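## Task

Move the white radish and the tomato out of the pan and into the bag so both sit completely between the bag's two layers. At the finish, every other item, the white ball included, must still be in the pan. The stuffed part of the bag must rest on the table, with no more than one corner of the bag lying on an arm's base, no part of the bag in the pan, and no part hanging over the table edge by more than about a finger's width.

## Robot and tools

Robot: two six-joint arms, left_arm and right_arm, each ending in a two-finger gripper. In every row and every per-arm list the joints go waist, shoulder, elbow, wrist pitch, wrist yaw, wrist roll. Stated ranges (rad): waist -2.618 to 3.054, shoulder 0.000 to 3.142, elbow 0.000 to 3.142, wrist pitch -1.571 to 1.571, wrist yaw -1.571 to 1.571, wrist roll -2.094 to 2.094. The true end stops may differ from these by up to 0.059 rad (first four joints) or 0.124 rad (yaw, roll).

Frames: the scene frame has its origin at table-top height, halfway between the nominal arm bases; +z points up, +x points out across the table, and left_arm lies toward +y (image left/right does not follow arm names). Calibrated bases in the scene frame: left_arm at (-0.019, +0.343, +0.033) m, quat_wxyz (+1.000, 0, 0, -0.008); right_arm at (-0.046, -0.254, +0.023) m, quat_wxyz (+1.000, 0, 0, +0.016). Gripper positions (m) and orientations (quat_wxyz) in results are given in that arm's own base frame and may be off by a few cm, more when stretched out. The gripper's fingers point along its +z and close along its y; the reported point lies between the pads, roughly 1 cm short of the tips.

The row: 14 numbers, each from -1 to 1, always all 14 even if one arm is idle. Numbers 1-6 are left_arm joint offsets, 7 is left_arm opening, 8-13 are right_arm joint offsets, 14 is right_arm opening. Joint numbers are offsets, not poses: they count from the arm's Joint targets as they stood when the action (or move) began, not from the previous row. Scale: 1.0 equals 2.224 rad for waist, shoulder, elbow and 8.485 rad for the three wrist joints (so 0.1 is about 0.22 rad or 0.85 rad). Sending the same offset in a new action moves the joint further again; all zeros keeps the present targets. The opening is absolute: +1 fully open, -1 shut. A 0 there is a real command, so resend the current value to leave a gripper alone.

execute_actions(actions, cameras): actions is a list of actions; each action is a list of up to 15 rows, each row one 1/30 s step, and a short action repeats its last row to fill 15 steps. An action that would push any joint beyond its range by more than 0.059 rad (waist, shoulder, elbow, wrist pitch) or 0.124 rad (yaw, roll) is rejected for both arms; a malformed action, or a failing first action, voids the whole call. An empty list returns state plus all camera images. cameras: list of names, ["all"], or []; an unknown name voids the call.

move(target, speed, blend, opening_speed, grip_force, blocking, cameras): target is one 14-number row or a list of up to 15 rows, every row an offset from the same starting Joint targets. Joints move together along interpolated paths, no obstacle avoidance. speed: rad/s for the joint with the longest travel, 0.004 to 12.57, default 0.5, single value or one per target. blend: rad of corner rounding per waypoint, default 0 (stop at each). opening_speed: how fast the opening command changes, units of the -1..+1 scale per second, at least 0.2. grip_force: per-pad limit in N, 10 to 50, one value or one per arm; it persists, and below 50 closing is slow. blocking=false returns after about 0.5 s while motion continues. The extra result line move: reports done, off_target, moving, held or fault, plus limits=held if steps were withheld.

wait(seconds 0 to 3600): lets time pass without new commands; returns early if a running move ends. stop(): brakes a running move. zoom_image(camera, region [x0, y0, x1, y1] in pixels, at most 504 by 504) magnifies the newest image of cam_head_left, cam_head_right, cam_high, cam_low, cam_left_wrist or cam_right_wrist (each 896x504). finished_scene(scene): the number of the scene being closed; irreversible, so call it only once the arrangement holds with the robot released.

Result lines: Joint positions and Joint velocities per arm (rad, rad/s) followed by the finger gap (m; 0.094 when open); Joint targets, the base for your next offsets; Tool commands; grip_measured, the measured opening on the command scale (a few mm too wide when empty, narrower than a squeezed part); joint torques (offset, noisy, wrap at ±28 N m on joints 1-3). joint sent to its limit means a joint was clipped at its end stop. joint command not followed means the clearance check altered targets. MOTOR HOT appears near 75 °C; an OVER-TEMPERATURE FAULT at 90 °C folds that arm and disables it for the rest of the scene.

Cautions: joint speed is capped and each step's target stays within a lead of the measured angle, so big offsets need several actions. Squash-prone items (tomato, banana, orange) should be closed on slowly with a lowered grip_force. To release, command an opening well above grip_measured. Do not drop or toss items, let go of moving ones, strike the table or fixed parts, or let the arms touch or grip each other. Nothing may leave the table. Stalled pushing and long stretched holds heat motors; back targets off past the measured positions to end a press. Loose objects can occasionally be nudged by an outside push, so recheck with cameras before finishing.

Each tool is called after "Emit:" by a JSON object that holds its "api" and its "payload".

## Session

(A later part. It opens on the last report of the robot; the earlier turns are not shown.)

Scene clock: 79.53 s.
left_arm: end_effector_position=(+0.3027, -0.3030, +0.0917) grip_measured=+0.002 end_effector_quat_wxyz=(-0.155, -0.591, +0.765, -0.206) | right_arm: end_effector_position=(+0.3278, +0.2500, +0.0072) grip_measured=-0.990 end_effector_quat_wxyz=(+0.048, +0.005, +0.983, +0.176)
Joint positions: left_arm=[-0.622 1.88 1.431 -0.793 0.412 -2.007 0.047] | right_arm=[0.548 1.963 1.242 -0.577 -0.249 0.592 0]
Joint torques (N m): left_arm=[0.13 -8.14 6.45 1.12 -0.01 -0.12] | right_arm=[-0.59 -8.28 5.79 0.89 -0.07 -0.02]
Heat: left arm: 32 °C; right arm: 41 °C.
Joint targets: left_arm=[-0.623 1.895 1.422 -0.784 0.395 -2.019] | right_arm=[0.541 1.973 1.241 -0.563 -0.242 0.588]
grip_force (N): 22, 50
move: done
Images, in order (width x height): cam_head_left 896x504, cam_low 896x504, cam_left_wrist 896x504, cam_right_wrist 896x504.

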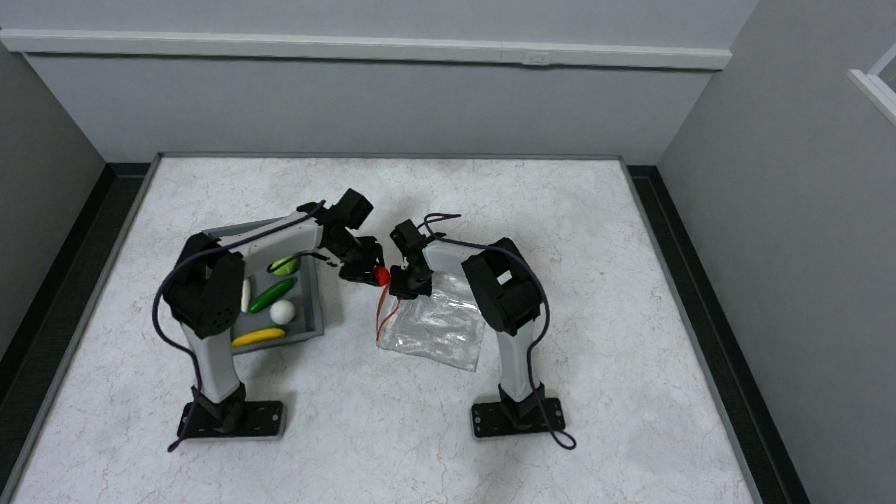

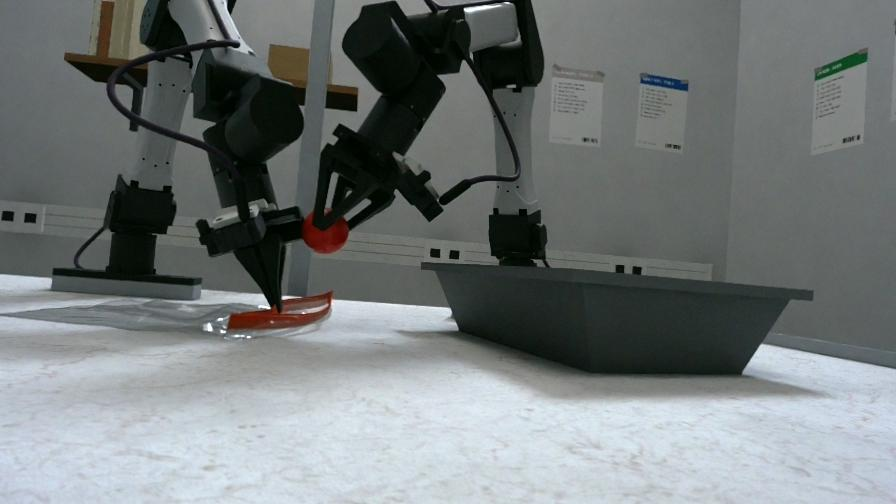

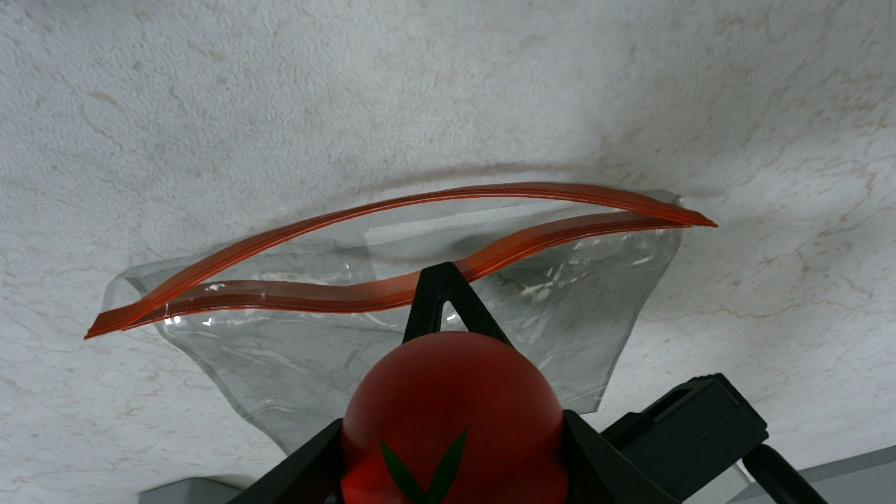

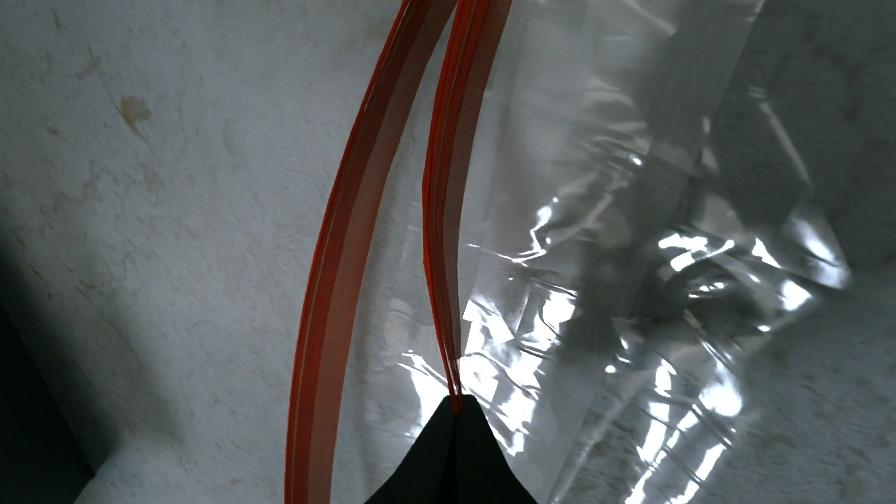

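Emit:
{"api": "move", "payload": {"target": [-0.0081,0.051,-0.067,0.0318,-0.0007,-0.0019,-0.2,0,0,0,0,0,0,-1], "speed": 0.25, "cameras": ["cam_left_wrist","cam_head_left","cam_low","cam_right_wrist"]}}

Emit:
{"api": "zoom_image", "payload": {"camera": "cam_low", "region": [190, 180, 400, 360]}}

Scene clock: 82.20 s.
left_arm: end_effector_position=(+0.3059, -0.3107, +0.0201) grip_measured=+0.002 end_effector_quat_wxyz=(-0.153, -0.591, +0.764, -0.208) | right_arm: end_effector_position=(+0.3278, +0.2500, +0.0072) grip_measured=-0.990 end_effector_quat_wxyz=(+0.048, +0.005, +0.983, +0.176)
Joint positions: left_arm=[-0.635 1.991 1.283 -0.523 0.406 -2.023 0.047] | right_arm=[0.548 1.963 1.242 -0.577 -0.249 0.592 0]
Joint torques (N m): left_arm=[-0.29 -8.4 5.9 1.17 0 -0.14] | right_arm=[-0.62 -8.27 5.81 0.9 -0.06 -0.02]
Heat: left arm: 32 °C; right arm: 41 °C.
Joint targets: left_arm=[-0.641 2.008 1.273 -0.514 0.389 -2.036] | right_arm=[0.541 1.973 1.241 -0.563 -0.242 0.588]
grip_force (N): 22, 50
move: done
Images, in order (width x height): cam_head_left 896x504, cam_low 896x504, cam_left_wrist 896x504, cam_right_wrist 896x504.

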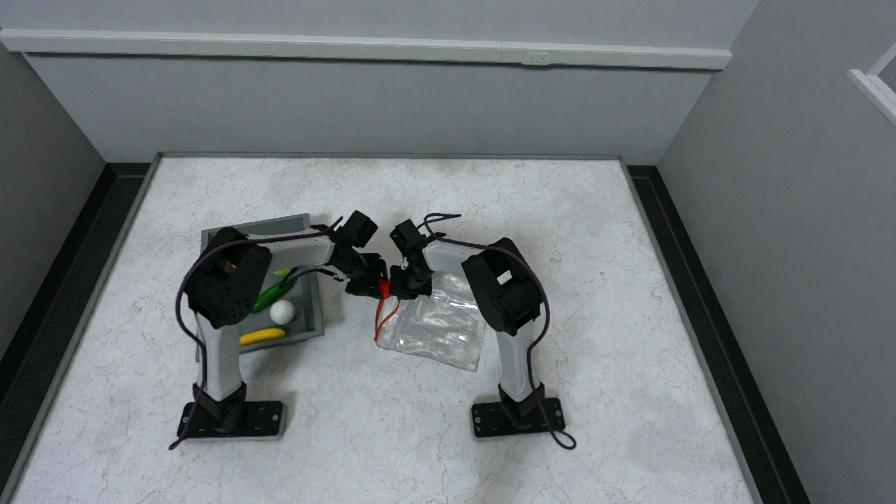

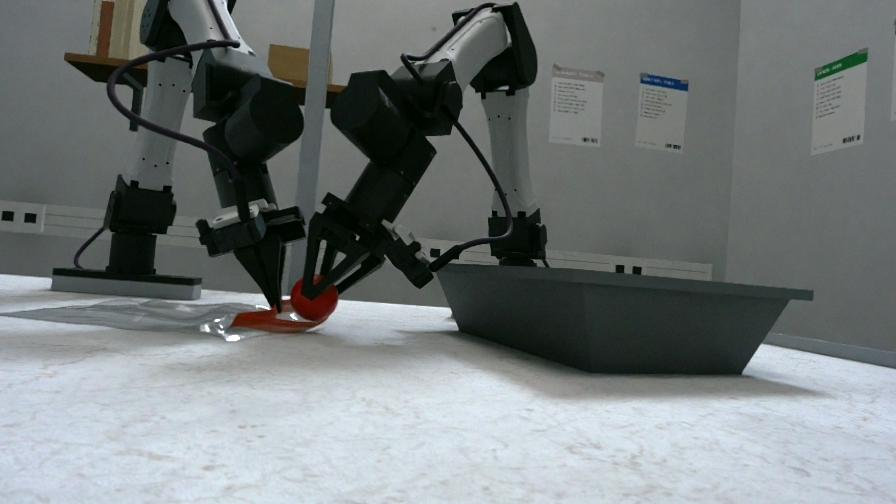

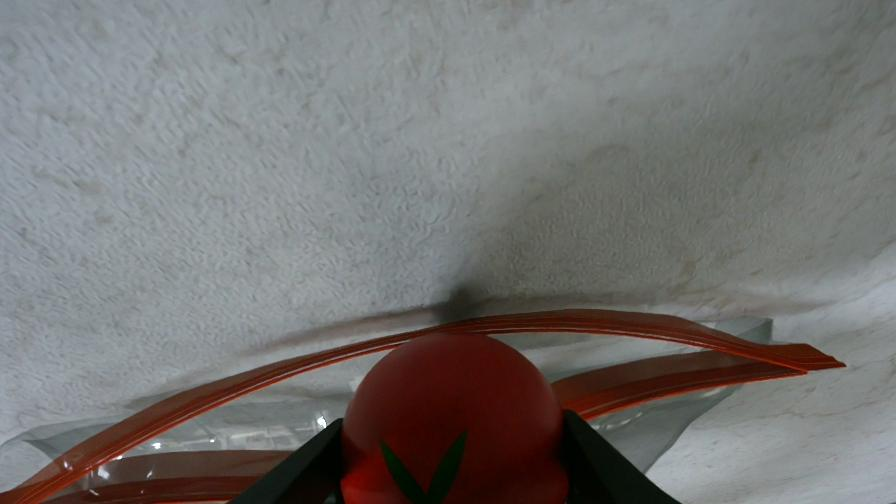

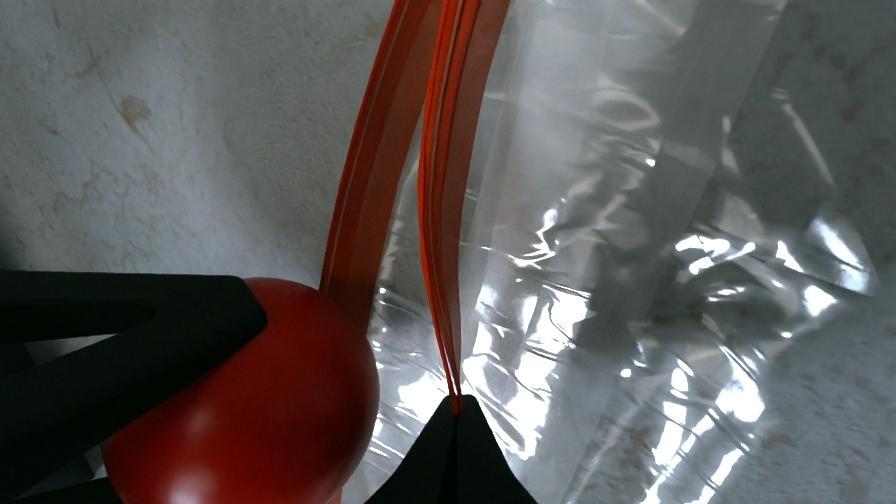

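Scaled by 2.400 from the camera's image (finer frame: 1280x720).

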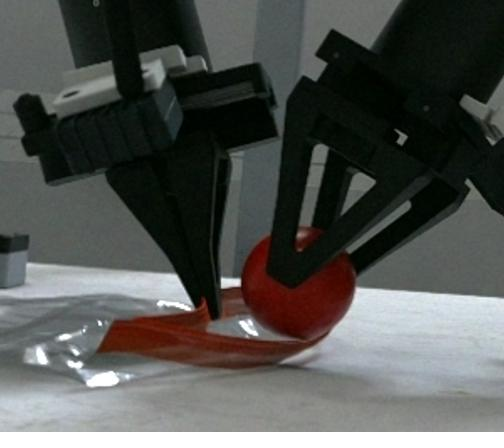

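Emit:
{"api": "move", "payload": {"target": [0,0,0,0,0,0,-0.2,-0.0367,-0.0845,0.0387,-0.0312,-0.0027,-0.0097,-1], "speed": 0.25, "cameras": ["cam_left_wrist","cam_head_left","cam_low","cam_right_wrist"]}}

Emit:
{"api": "zoom_image", "payload": {"camera": "cam_low", "region": [190, 180, 400, 360]}}

Scene clock: 84.80 s.
left_arm: end_effector_position=(+0.3061, -0.3109, +0.0202) grip_measured=+0.002 end_effector_quat_wxyz=(-0.153, -0.591, +0.764, -0.209) | right_arm: end_effector_position=(+0.3223, +0.2104, +0.0623) grip_measured=-0.990 end_effector_quat_wxyz=(+0.039, +0.010, +0.986, +0.163)
Joint positions: left_arm=[-0.635 1.991 1.283 -0.522 0.406 -2.023 0.047] | right_arm=[0.464 1.825 1.302 -0.824 -0.254 0.514 0]
Joint torques (N m): left_arm=[-0.28 -8.39 5.89 1.16 0 -0.15] | right_arm=[-0.44 -11.85 8.64 0.66 -0.2 -0.06]
Heat: left arm: 32 °C; right arm: 41 °C.
Joint targets: left_arm=[-0.641 2.008 1.273 -0.514 0.389 -2.036] | right_arm=[0.459 1.785 1.327 -0.828 -0.265 0.505]
grip_force (N): 22, 50
move: off_target (right_arm); right_arm: the shoulder is farthest, 0.040 rad from its target
Images, in order (width x height): cam_head_left 896x504, cam_low 896x504, cam_left_wrist 896x504, cam_right_wrist 896x504.

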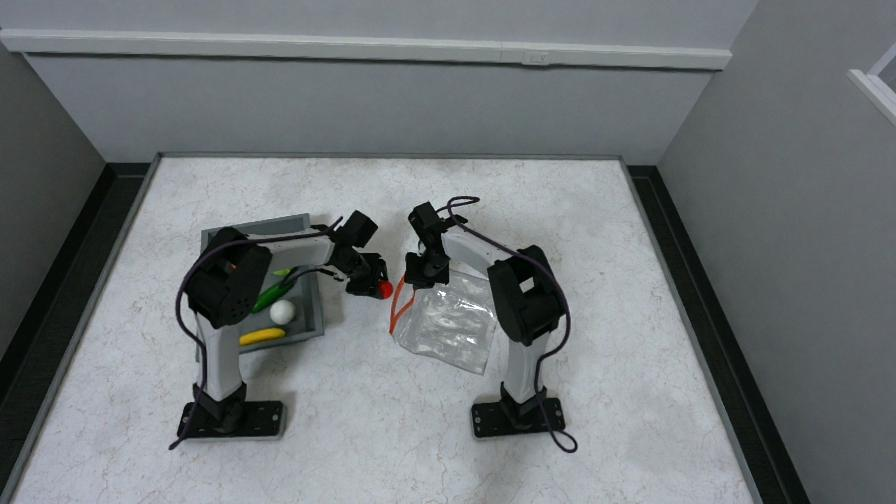

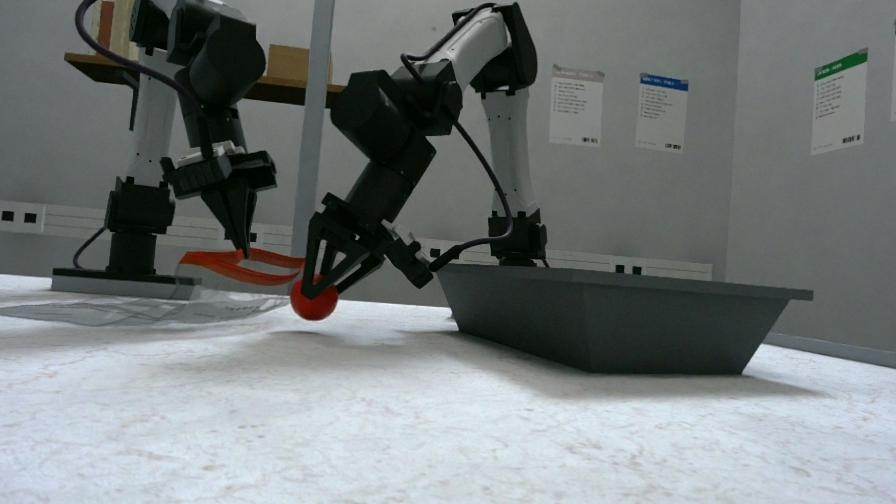

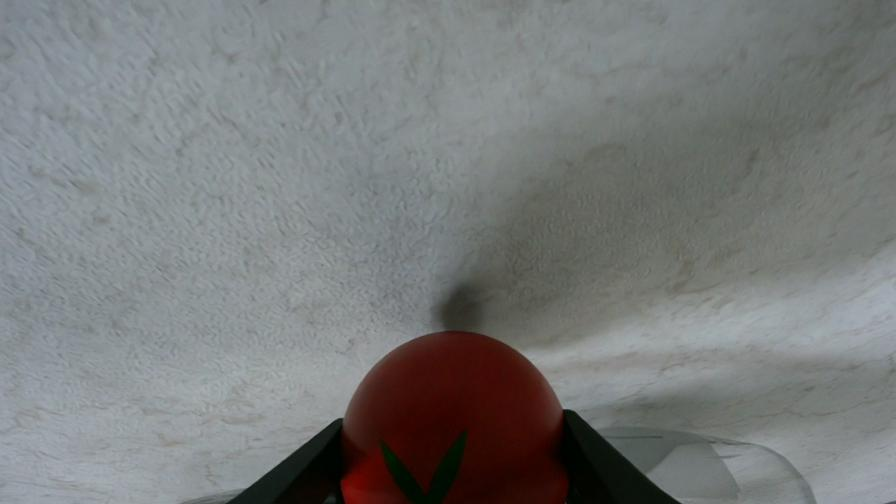

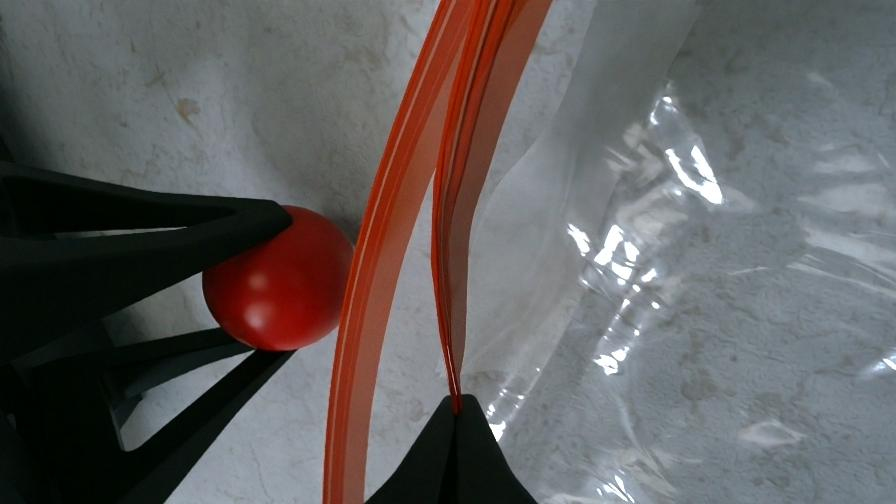

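Scaled by 2.400 from the camera's image (finer frame: 1280x720).

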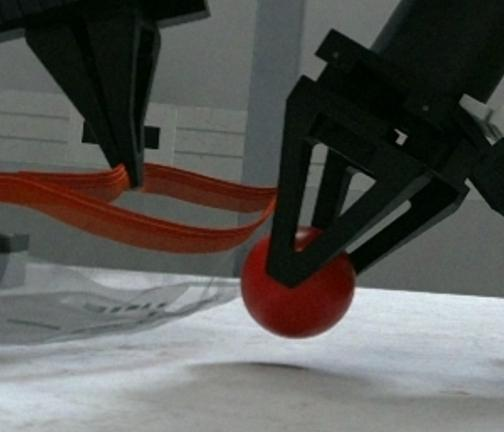

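Emit:
{"api": "move", "payload": {"target": [[0.0081,-0.051,0.067,-0.0318,0.0007,0.0019,-0.2,0,0,0,0,0,0,-1],[0.0081,-0.051,0.067,-0.0318,0.0007,0.0019,-0.2,0.0367,0.0845,-0.0387,0.0312,0.0027,0.0097,-1]], "speed": 0.3, "blend": 0.03, "cameras": ["cam_left_wrist","cam_head_left","cam_low","cam_right_wrist"]}}

Emit:
{"api": "zoom_image", "payload": {"camera": "cam_low", "region": [190, 180, 400, 360]}}

Scene clock: 88.17 s.
left_arm: end_effector_position=(+0.2975, -0.3019, +0.0677) grip_measured=+0.002 end_effector_quat_wxyz=(-0.160, -0.600, +0.762, -0.182) | right_arm: end_effector_position=(+0.3304, +0.2468, +0.0081) grip_measured=-0.990 end_effector_quat_wxyz=(+0.049, +0.005, +0.983, +0.177)
Joint positions: left_arm=[-0.63 1.921 1.403 -0.77 0.406 -2.023 0.047] | right_arm=[0.536 1.961 1.243 -0.578 -0.252 0.581 0]
Joint torques (N m): left_arm=[0.7 -11.52 9.03 0.78 0.06 0] | right_arm=[0.47 -8.16 5.68 0.95 -0.03 0.13]
Heat: left arm: 33 °C; right arm: 41 °C.
Joint targets: left_arm=[-0.624 1.894 1.422 -0.784 0.395 -2.019] | right_arm=[0.541 1.973 1.241 -0.563 -0.242 0.588]
grip_force (N): 22, 50
move: done
Images, in order (width x height): cam_head_left 896x504, cam_low 896x504, cam_left_wrist 896x504, cam_right_wrist 896x504.

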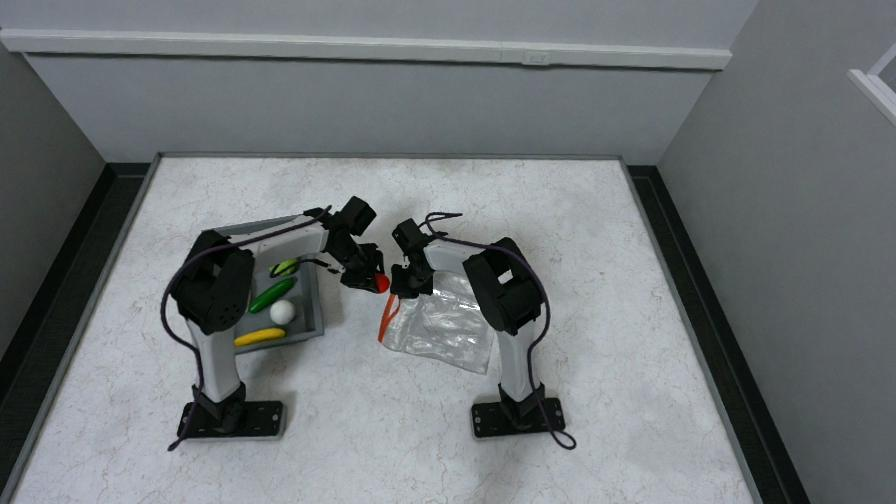

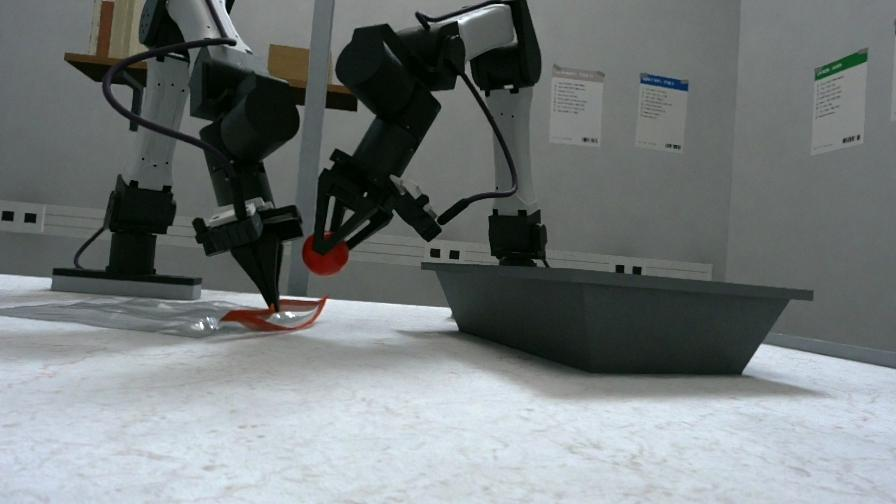

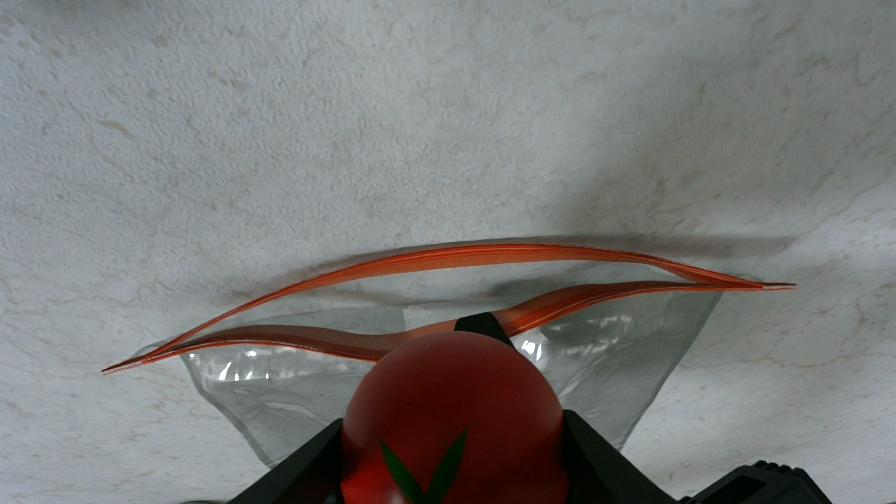

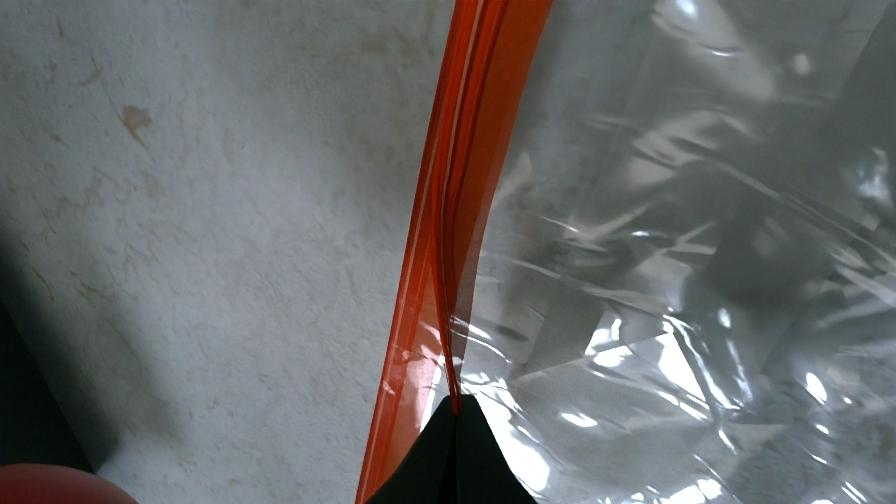

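Scaled by 2.400 from the camera's image (finer frame: 1280x720).

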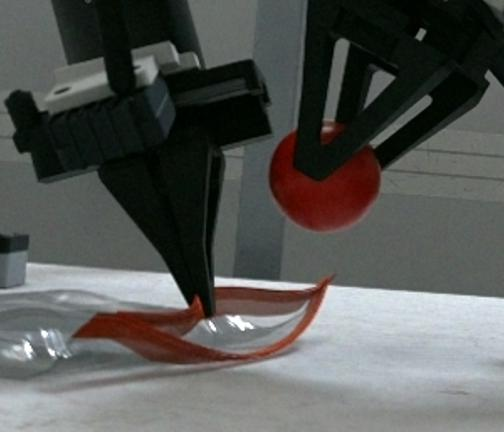

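Emit:
{"api": "move", "payload": {"target": [[0.2959,-0.2127,-0.089,-0.0695,-0.0466,0.2414,-0.2,0,0,0,0,0,0,-1],[0.2959,-0.1569,-0.2923,0.0017,-0.0466,0.2414,-0.2,-0.1007,-0.1192,-0.1178,0.0326,-0.0555,-0.0151,-1]], "speed": [1.0,0.4], "blend": 0.05, "cameras": ["cam_left_wrist","cam_head_left","cam_low","cam_right_wrist"]}}

Scene clock: 94.60 s.
left_arm: end_effector_position=(+0.2384, +0.0042, +0.0055) grip_measured=+0.002 end_effector_quat_wxyz=(+0.017, -0.006, +1.000, -0.007) | right_arm: end_effector_position=(+0.3296, +0.2280, +0.0658) grip_measured=-0.990 end_effector_quat_wxyz=(+0.088, -0.018, +0.914, +0.396)
Joint positions: left_arm=[0.029 1.535 0.781 -0.783 0.016 0.016 0.047] | right_arm=[0.322 1.748 0.984 -0.304 -0.7 0.469 0]
Joint torques (N m): left_arm=[0.69 -4.29 5.34 0.64 -0.14 0.08] | right_arm=[-0.44 -11.08 5.57 1.23 -0.37 -0.09]
Heat: left arm: 33 °C; right arm: 41 °C.
Joint targets: left_arm=[0.035 1.545 0.772 -0.769 0.000 0.029] | right_arm=[0.317 1.707 0.979 -0.286 -0.713 0.460]
grip_force (N): 22, 50
move: off_target (right_arm); right_arm: the shoulder is farthest, 0.040 rad from its target
Images, in order (width x height): cam_head_left 896x504, cam_low 896x504, cam_left_wrist 896x504, cam_right_wrist 896x504.

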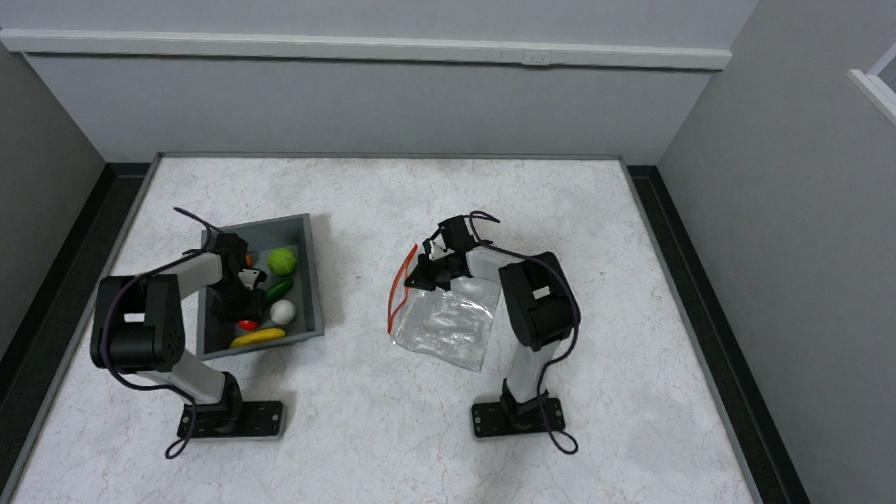

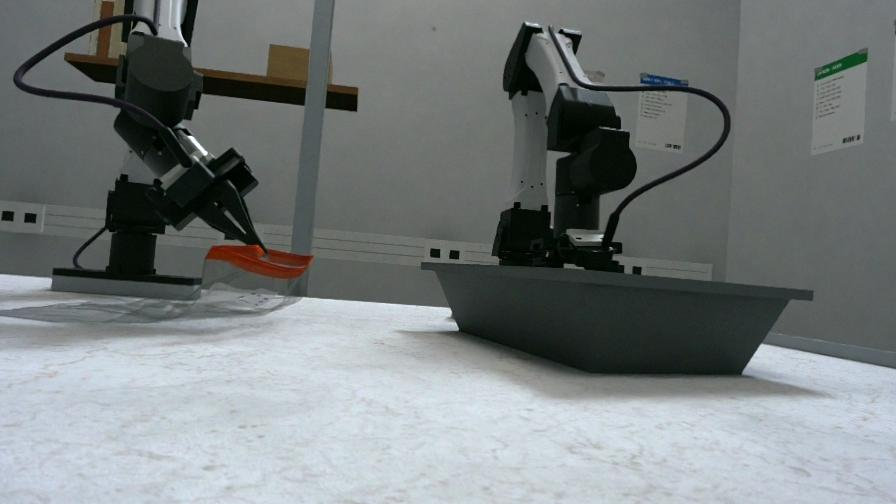

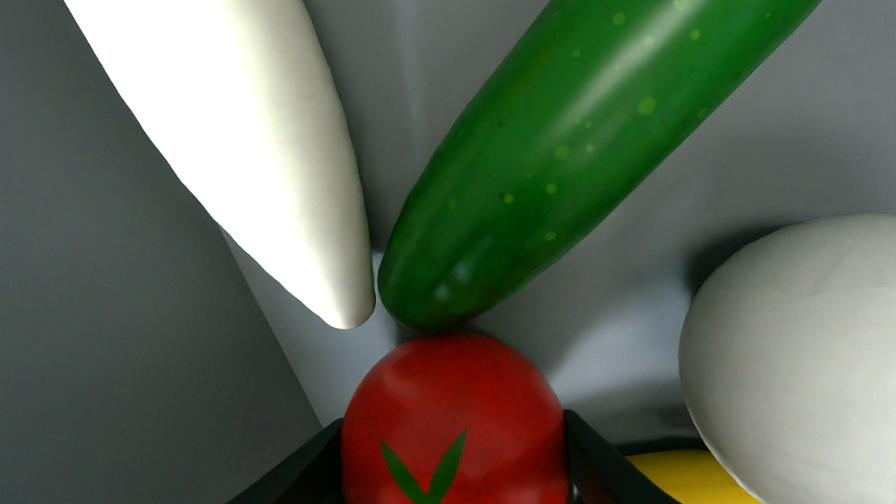

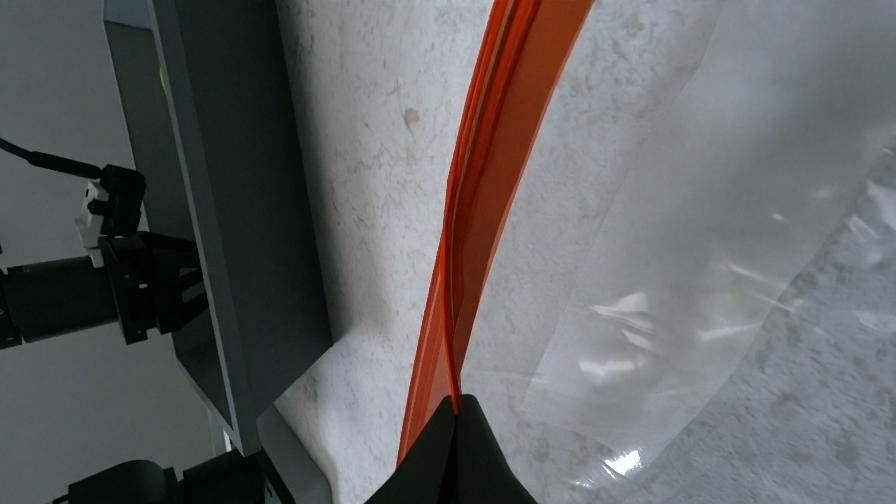

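Emit:
{"api": "move", "payload": {"target": [[0,0,0,0,0,0,0.42,0,0,0,0,0,0,-1],[0,0.0178,-0.0172,0.0092,0,0,0.42,0,0,0,0,0,0,-1],[0,0.0178,-0.0172,0.0092,0,0,-0.2,0,0,0,0,0,0,-1]], "speed": 0.2, "cameras": ["cam_left_wrist"]}}

Scene clock: 98.43 s.
left_arm: end_effector_position=(+0.2402, +0.0043, -0.0105) grip_measured=-0.003 end_effector_quat_wxyz=(+0.020, -0.006, +1.000, -0.007) | right_arm: end_effector_position=(+0.3296, +0.2280, +0.0659) grip_measured=-0.990 end_effector_quat_wxyz=(+0.088, -0.019, +0.914, +0.397)
Joint positions: left_arm=[0.029 1.573 0.743 -0.701 0.016 0.017 0.047] | right_arm=[0.322 1.748 0.984 -0.304 -0.7 0.468 0]
Joint torques (N m): left_arm=[0.66 -4.29 4.97 0.62 -0.14 0.08] | right_arm=[-0.4 -11.07 5.59 1.25 -0.43 -0.09]
Heat: left arm: 33 °C; right arm: 42 °C.
Joint targets: left_arm=[0.035 1.585 0.733 -0.691 0.000 0.029] | right_arm=[0.317 1.707 0.979 -0.286 -0.713 0.460]
grip_force (N): 22, 50
move: done

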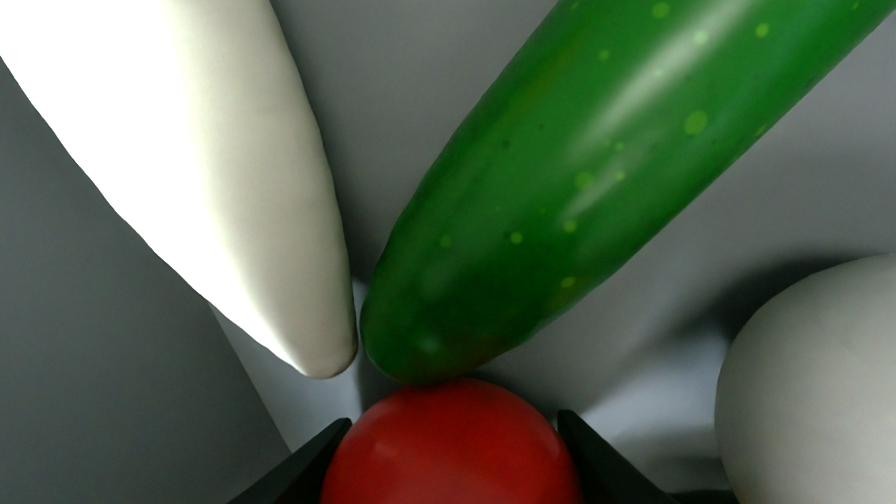

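Emit:
{"api": "move", "payload": {"target": [[0,-0.0737,0.2208,-0.0805,0,0,-0.2,-0.0477,-0.0139,-0.0279,-0.0006,-0.0075,-0.0153,-1],[-0.2023,0.0679,0.366,-0.0517,0.0526,-0.2415,-0.2,-0.0477,-0.0139,-0.0279,-0.0006,-0.0075,-0.0153,-1]], "speed": [0.5,1.0], "blend": 0.1, "cameras": ["cam_left_wrist","cam_head_left","cam_low","cam_right_wrist"]}}

Emit:
{"api": "zoom_image", "payload": {"camera": "cam_head_left", "region": [330, 190, 500, 370]}}

Emit:
{"api": "zoom_image", "payload": {"camera": "cam_low", "region": [150, 180, 360, 360]}}

Scene clock: 103.30 s.
left_arm: end_effector_position=(+0.3060, -0.2131, +0.1606) grip_measured=-0.007 end_effector_quat_wxyz=(+0.158, +0.677, -0.696, +0.183) | right_arm: end_effector_position=(+0.3294, +0.1957, +0.0639) grip_measured=-0.990 end_effector_quat_wxyz=(+0.110, -0.032, +0.906, +0.408)
Joint positions: left_arm=[-0.412 1.719 1.525 -1.139 0.431 -2.008 0.047] | right_arm=[0.216 1.717 0.922 -0.302 -0.764 0.339 0]
Joint torques (N m): left_arm=[-0.03 -6.45 9.52 0.93 0.31 -0.14] | right_arm=[-0.51 -10.7 5.49 1.14 -0.46 -0.1]
Heat: left arm: 32 °C; right arm: 42 °C.
Joint targets: left_arm=[-0.415 1.736 1.548 -1.130 0.446 -2.021] | right_arm=[0.211 1.677 0.917 -0.291 -0.777 0.330]
grip_force (N): 22, 50
move: off_target (right_arm); right_arm: the shoulder is farthest, 0.041 rad from its target
Images, in order (width x height): cam_head_left 896x504, cam_low 896x504, cam_left_wrist 896x504, cam_right_wrist 896x504.

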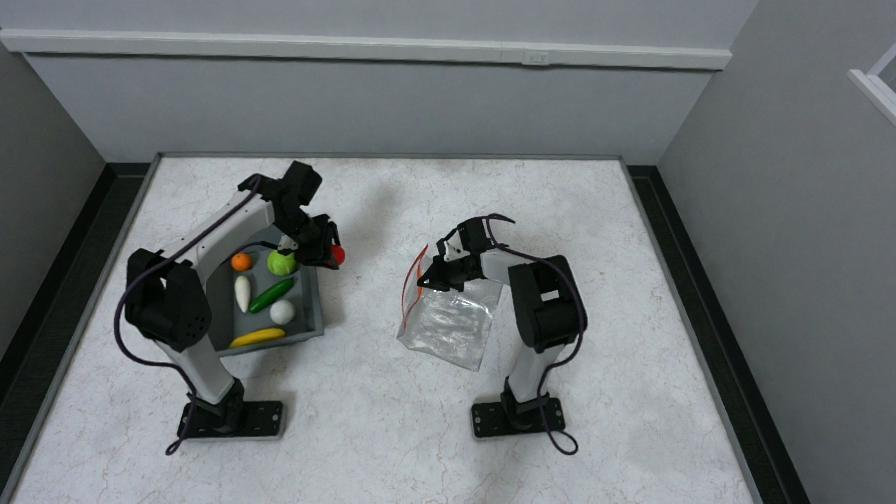

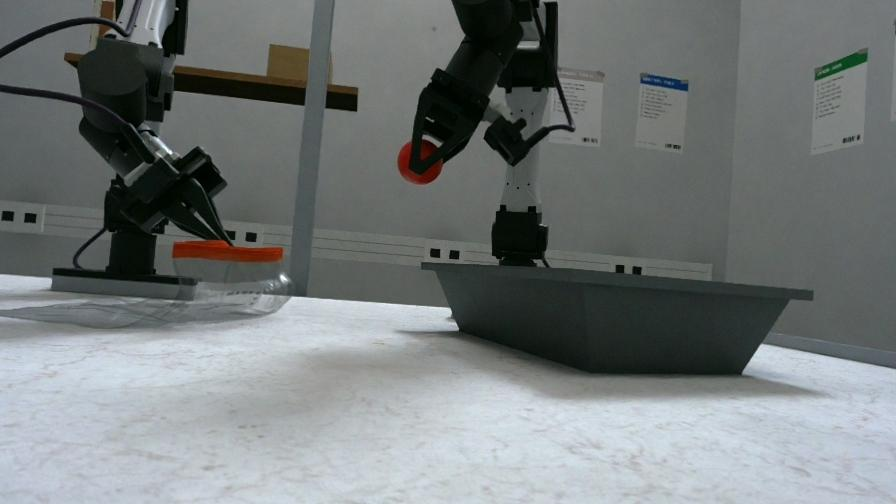

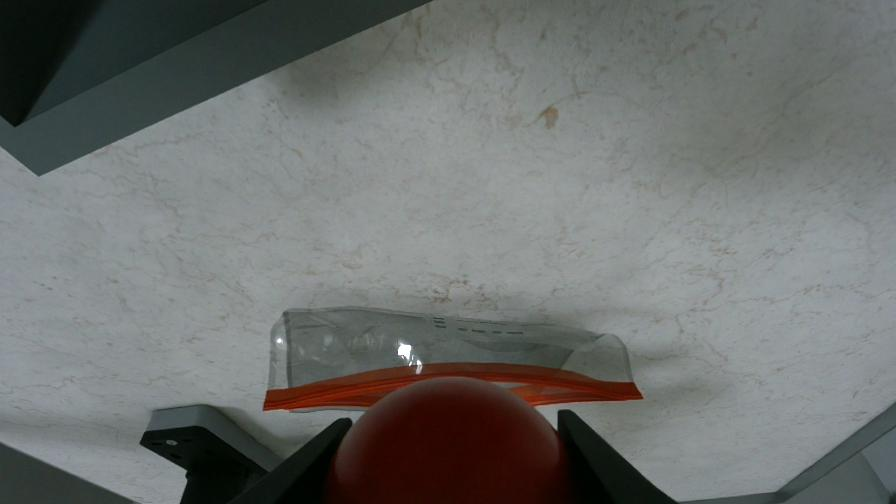

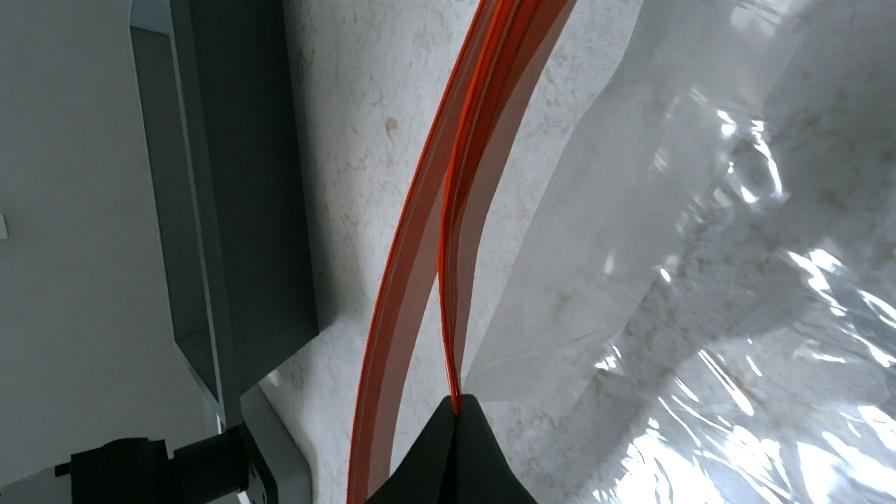

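Scaled by 2.800 from the camera's image (finer frame: 1280x720).

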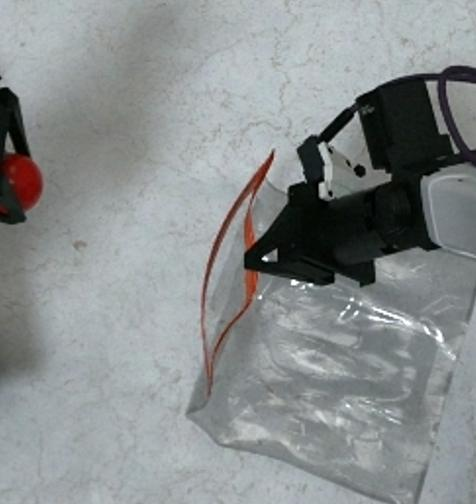

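Scaled by 2.400 from the camera's image (finer frame: 1280x720).

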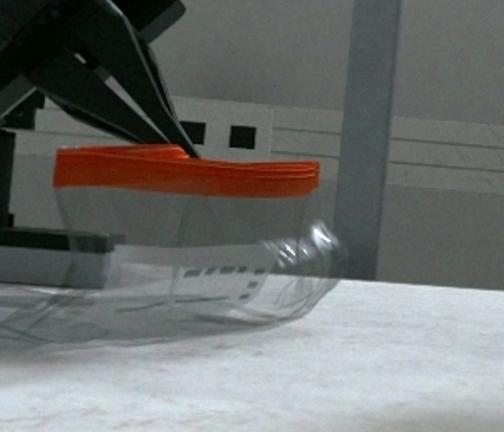

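Emit:
{"api": "move", "payload": {"target": [[0.2023,-0.1416,-0.1457,-0.0288,-0.0526,0.2416,-0.2,0,0,0,0,0,0,-1],[0.2023,-0.0679,-0.3665,0.0517,-0.0526,0.2416,-0.2,0.1475,-0.0436,0.0787,-0.0074,0.023,0.0411,-1],[0.2023,-0.0679,-0.3665,0.0517,-0.0526,0.2416,0.42,0.1475,-0.0436,0.0787,-0.0074,0.023,0.0411,-1],[0.2023,-0.1416,-0.1457,-0.0288,-0.0526,0.2416,0.42,0.0836,-0.0706,0.031,-0.0117,0.0128,0.0245,-1]], "speed": [1.2,0.4,0.5,0.5], "blend": [0.05,0,0,0], "cameras": ["cam_left_wrist","cam_head_left","cam_low","cam_right_wrist"]}}

Emit:
{"api": "zoom_image", "payload": {"camera": "cam_head_left", "region": [330, 190, 500, 370]}}

Emit:
{"api": "zoom_image", "payload": {"camera": "cam_low", "region": [150, 180, 360, 360]}}

Scene clock: 114.73 s.
left_arm: end_effector_position=(+0.2316, +0.0041, +0.1305) grip_measured=+0.418 end_effector_quat_wxyz=(-0.009, -0.006, +1.000, -0.008) | right_arm: end_effector_position=(+0.3054, +0.2451, +0.1229) grip_measured=-0.990 end_effector_quat_wxyz=(+0.113, -0.031, +0.908, +0.403)
Joint positions: left_arm=[0.029 1.433 1.207 -1.362 0.015 0.017 0.067] | right_arm=[0.402 1.557 0.99 -0.393 -0.656 0.546 0]
Joint torques (N m): left_arm=[0.66 -5.82 8.57 0.22 -0.14 0.07] | right_arm=[-0.47 -9.77 6.27 1.24 -0.38 -0.11]
Heat: left arm: 32 °C; right arm: 42 °C.
Joint targets: left_arm=[0.035 1.421 1.224 -1.374 0.000 0.029] | right_arm=[0.397 1.520 0.986 -0.391 -0.668 0.538]
grip_force (N): 22, 50
move: off_target (right_arm); target 3's new numbers were sent with left_arm's wrist pitch 0.039 rad from that target; right_arm: the shoulder is farthest, 0.037 rad from its target
Images, in order (width x height): cam_head_left 896x504, cam_low 896x504, cam_left_wrist 896x504, cam_right_wrist 896x504.

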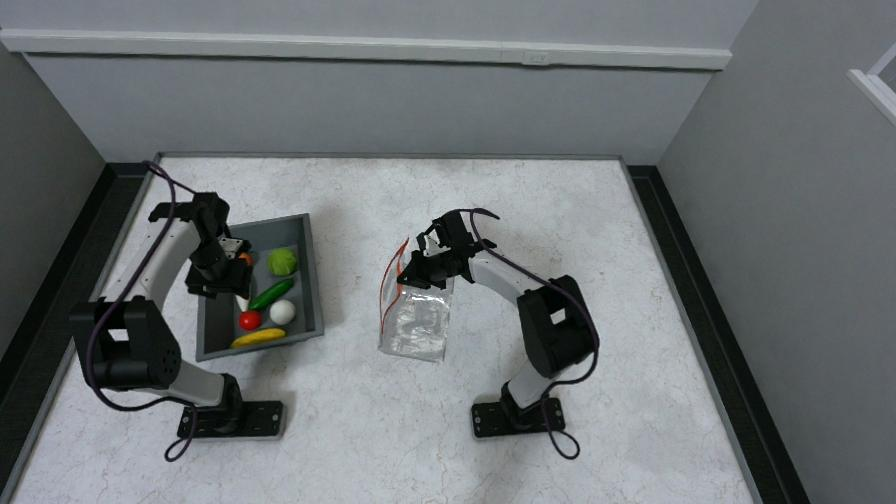

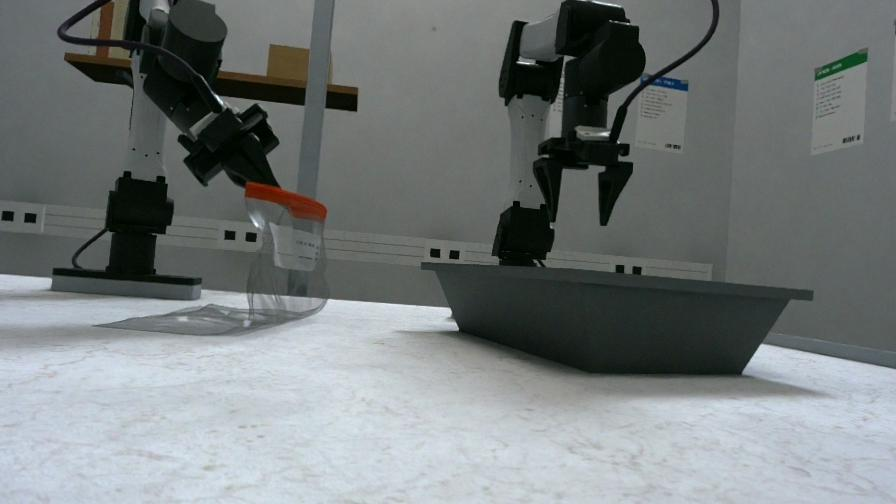

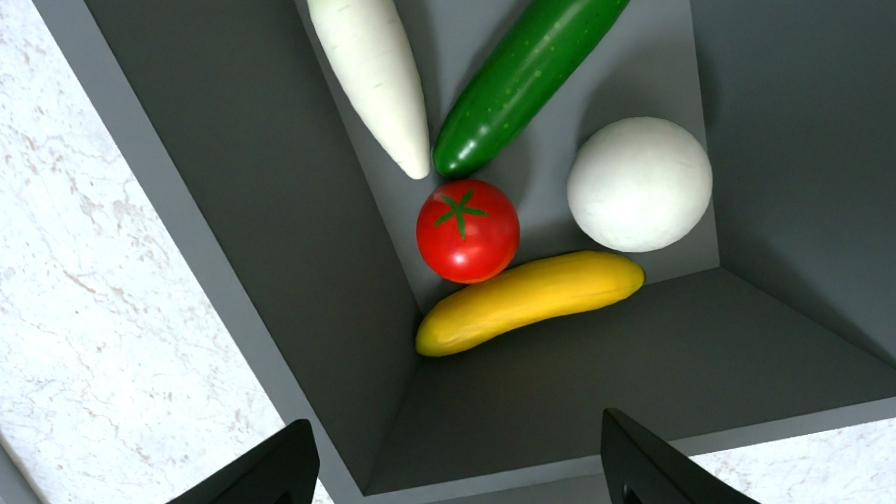

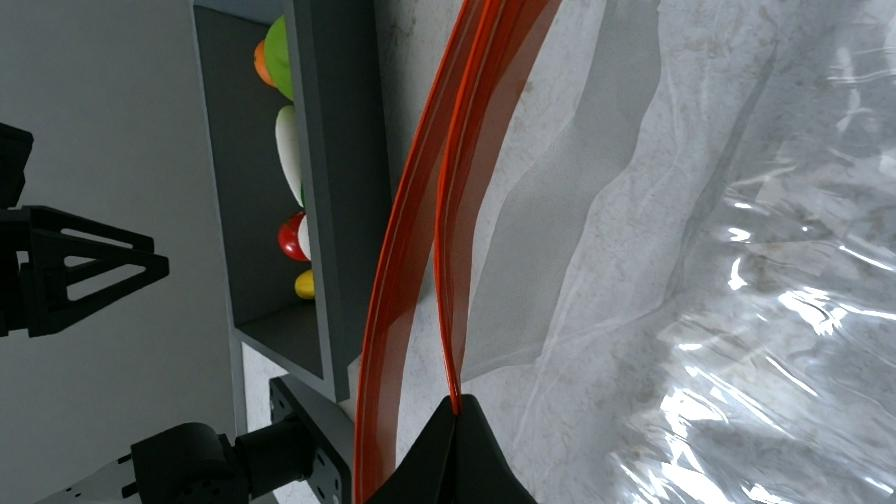

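Scaled by 2.800 from the camera's image (finer frame: 1280x720).

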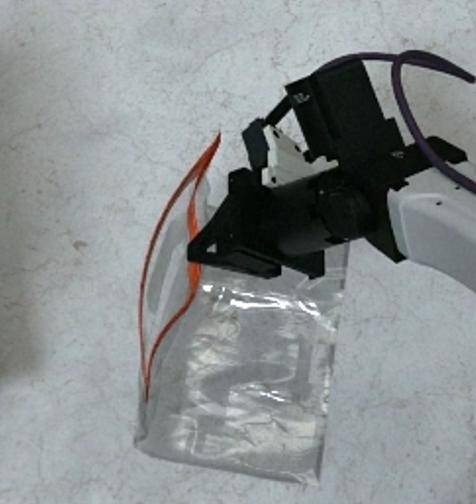

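Scaled by 2.400 from the camera's image (finer frame: 1280x720).

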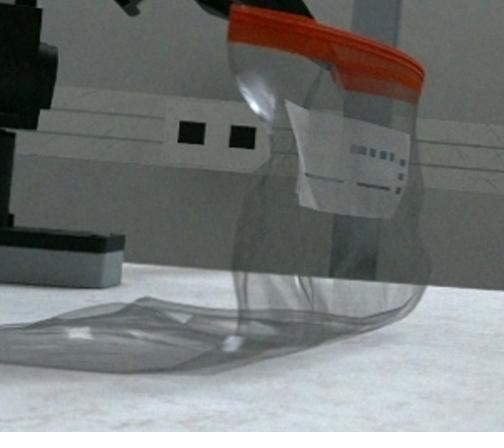

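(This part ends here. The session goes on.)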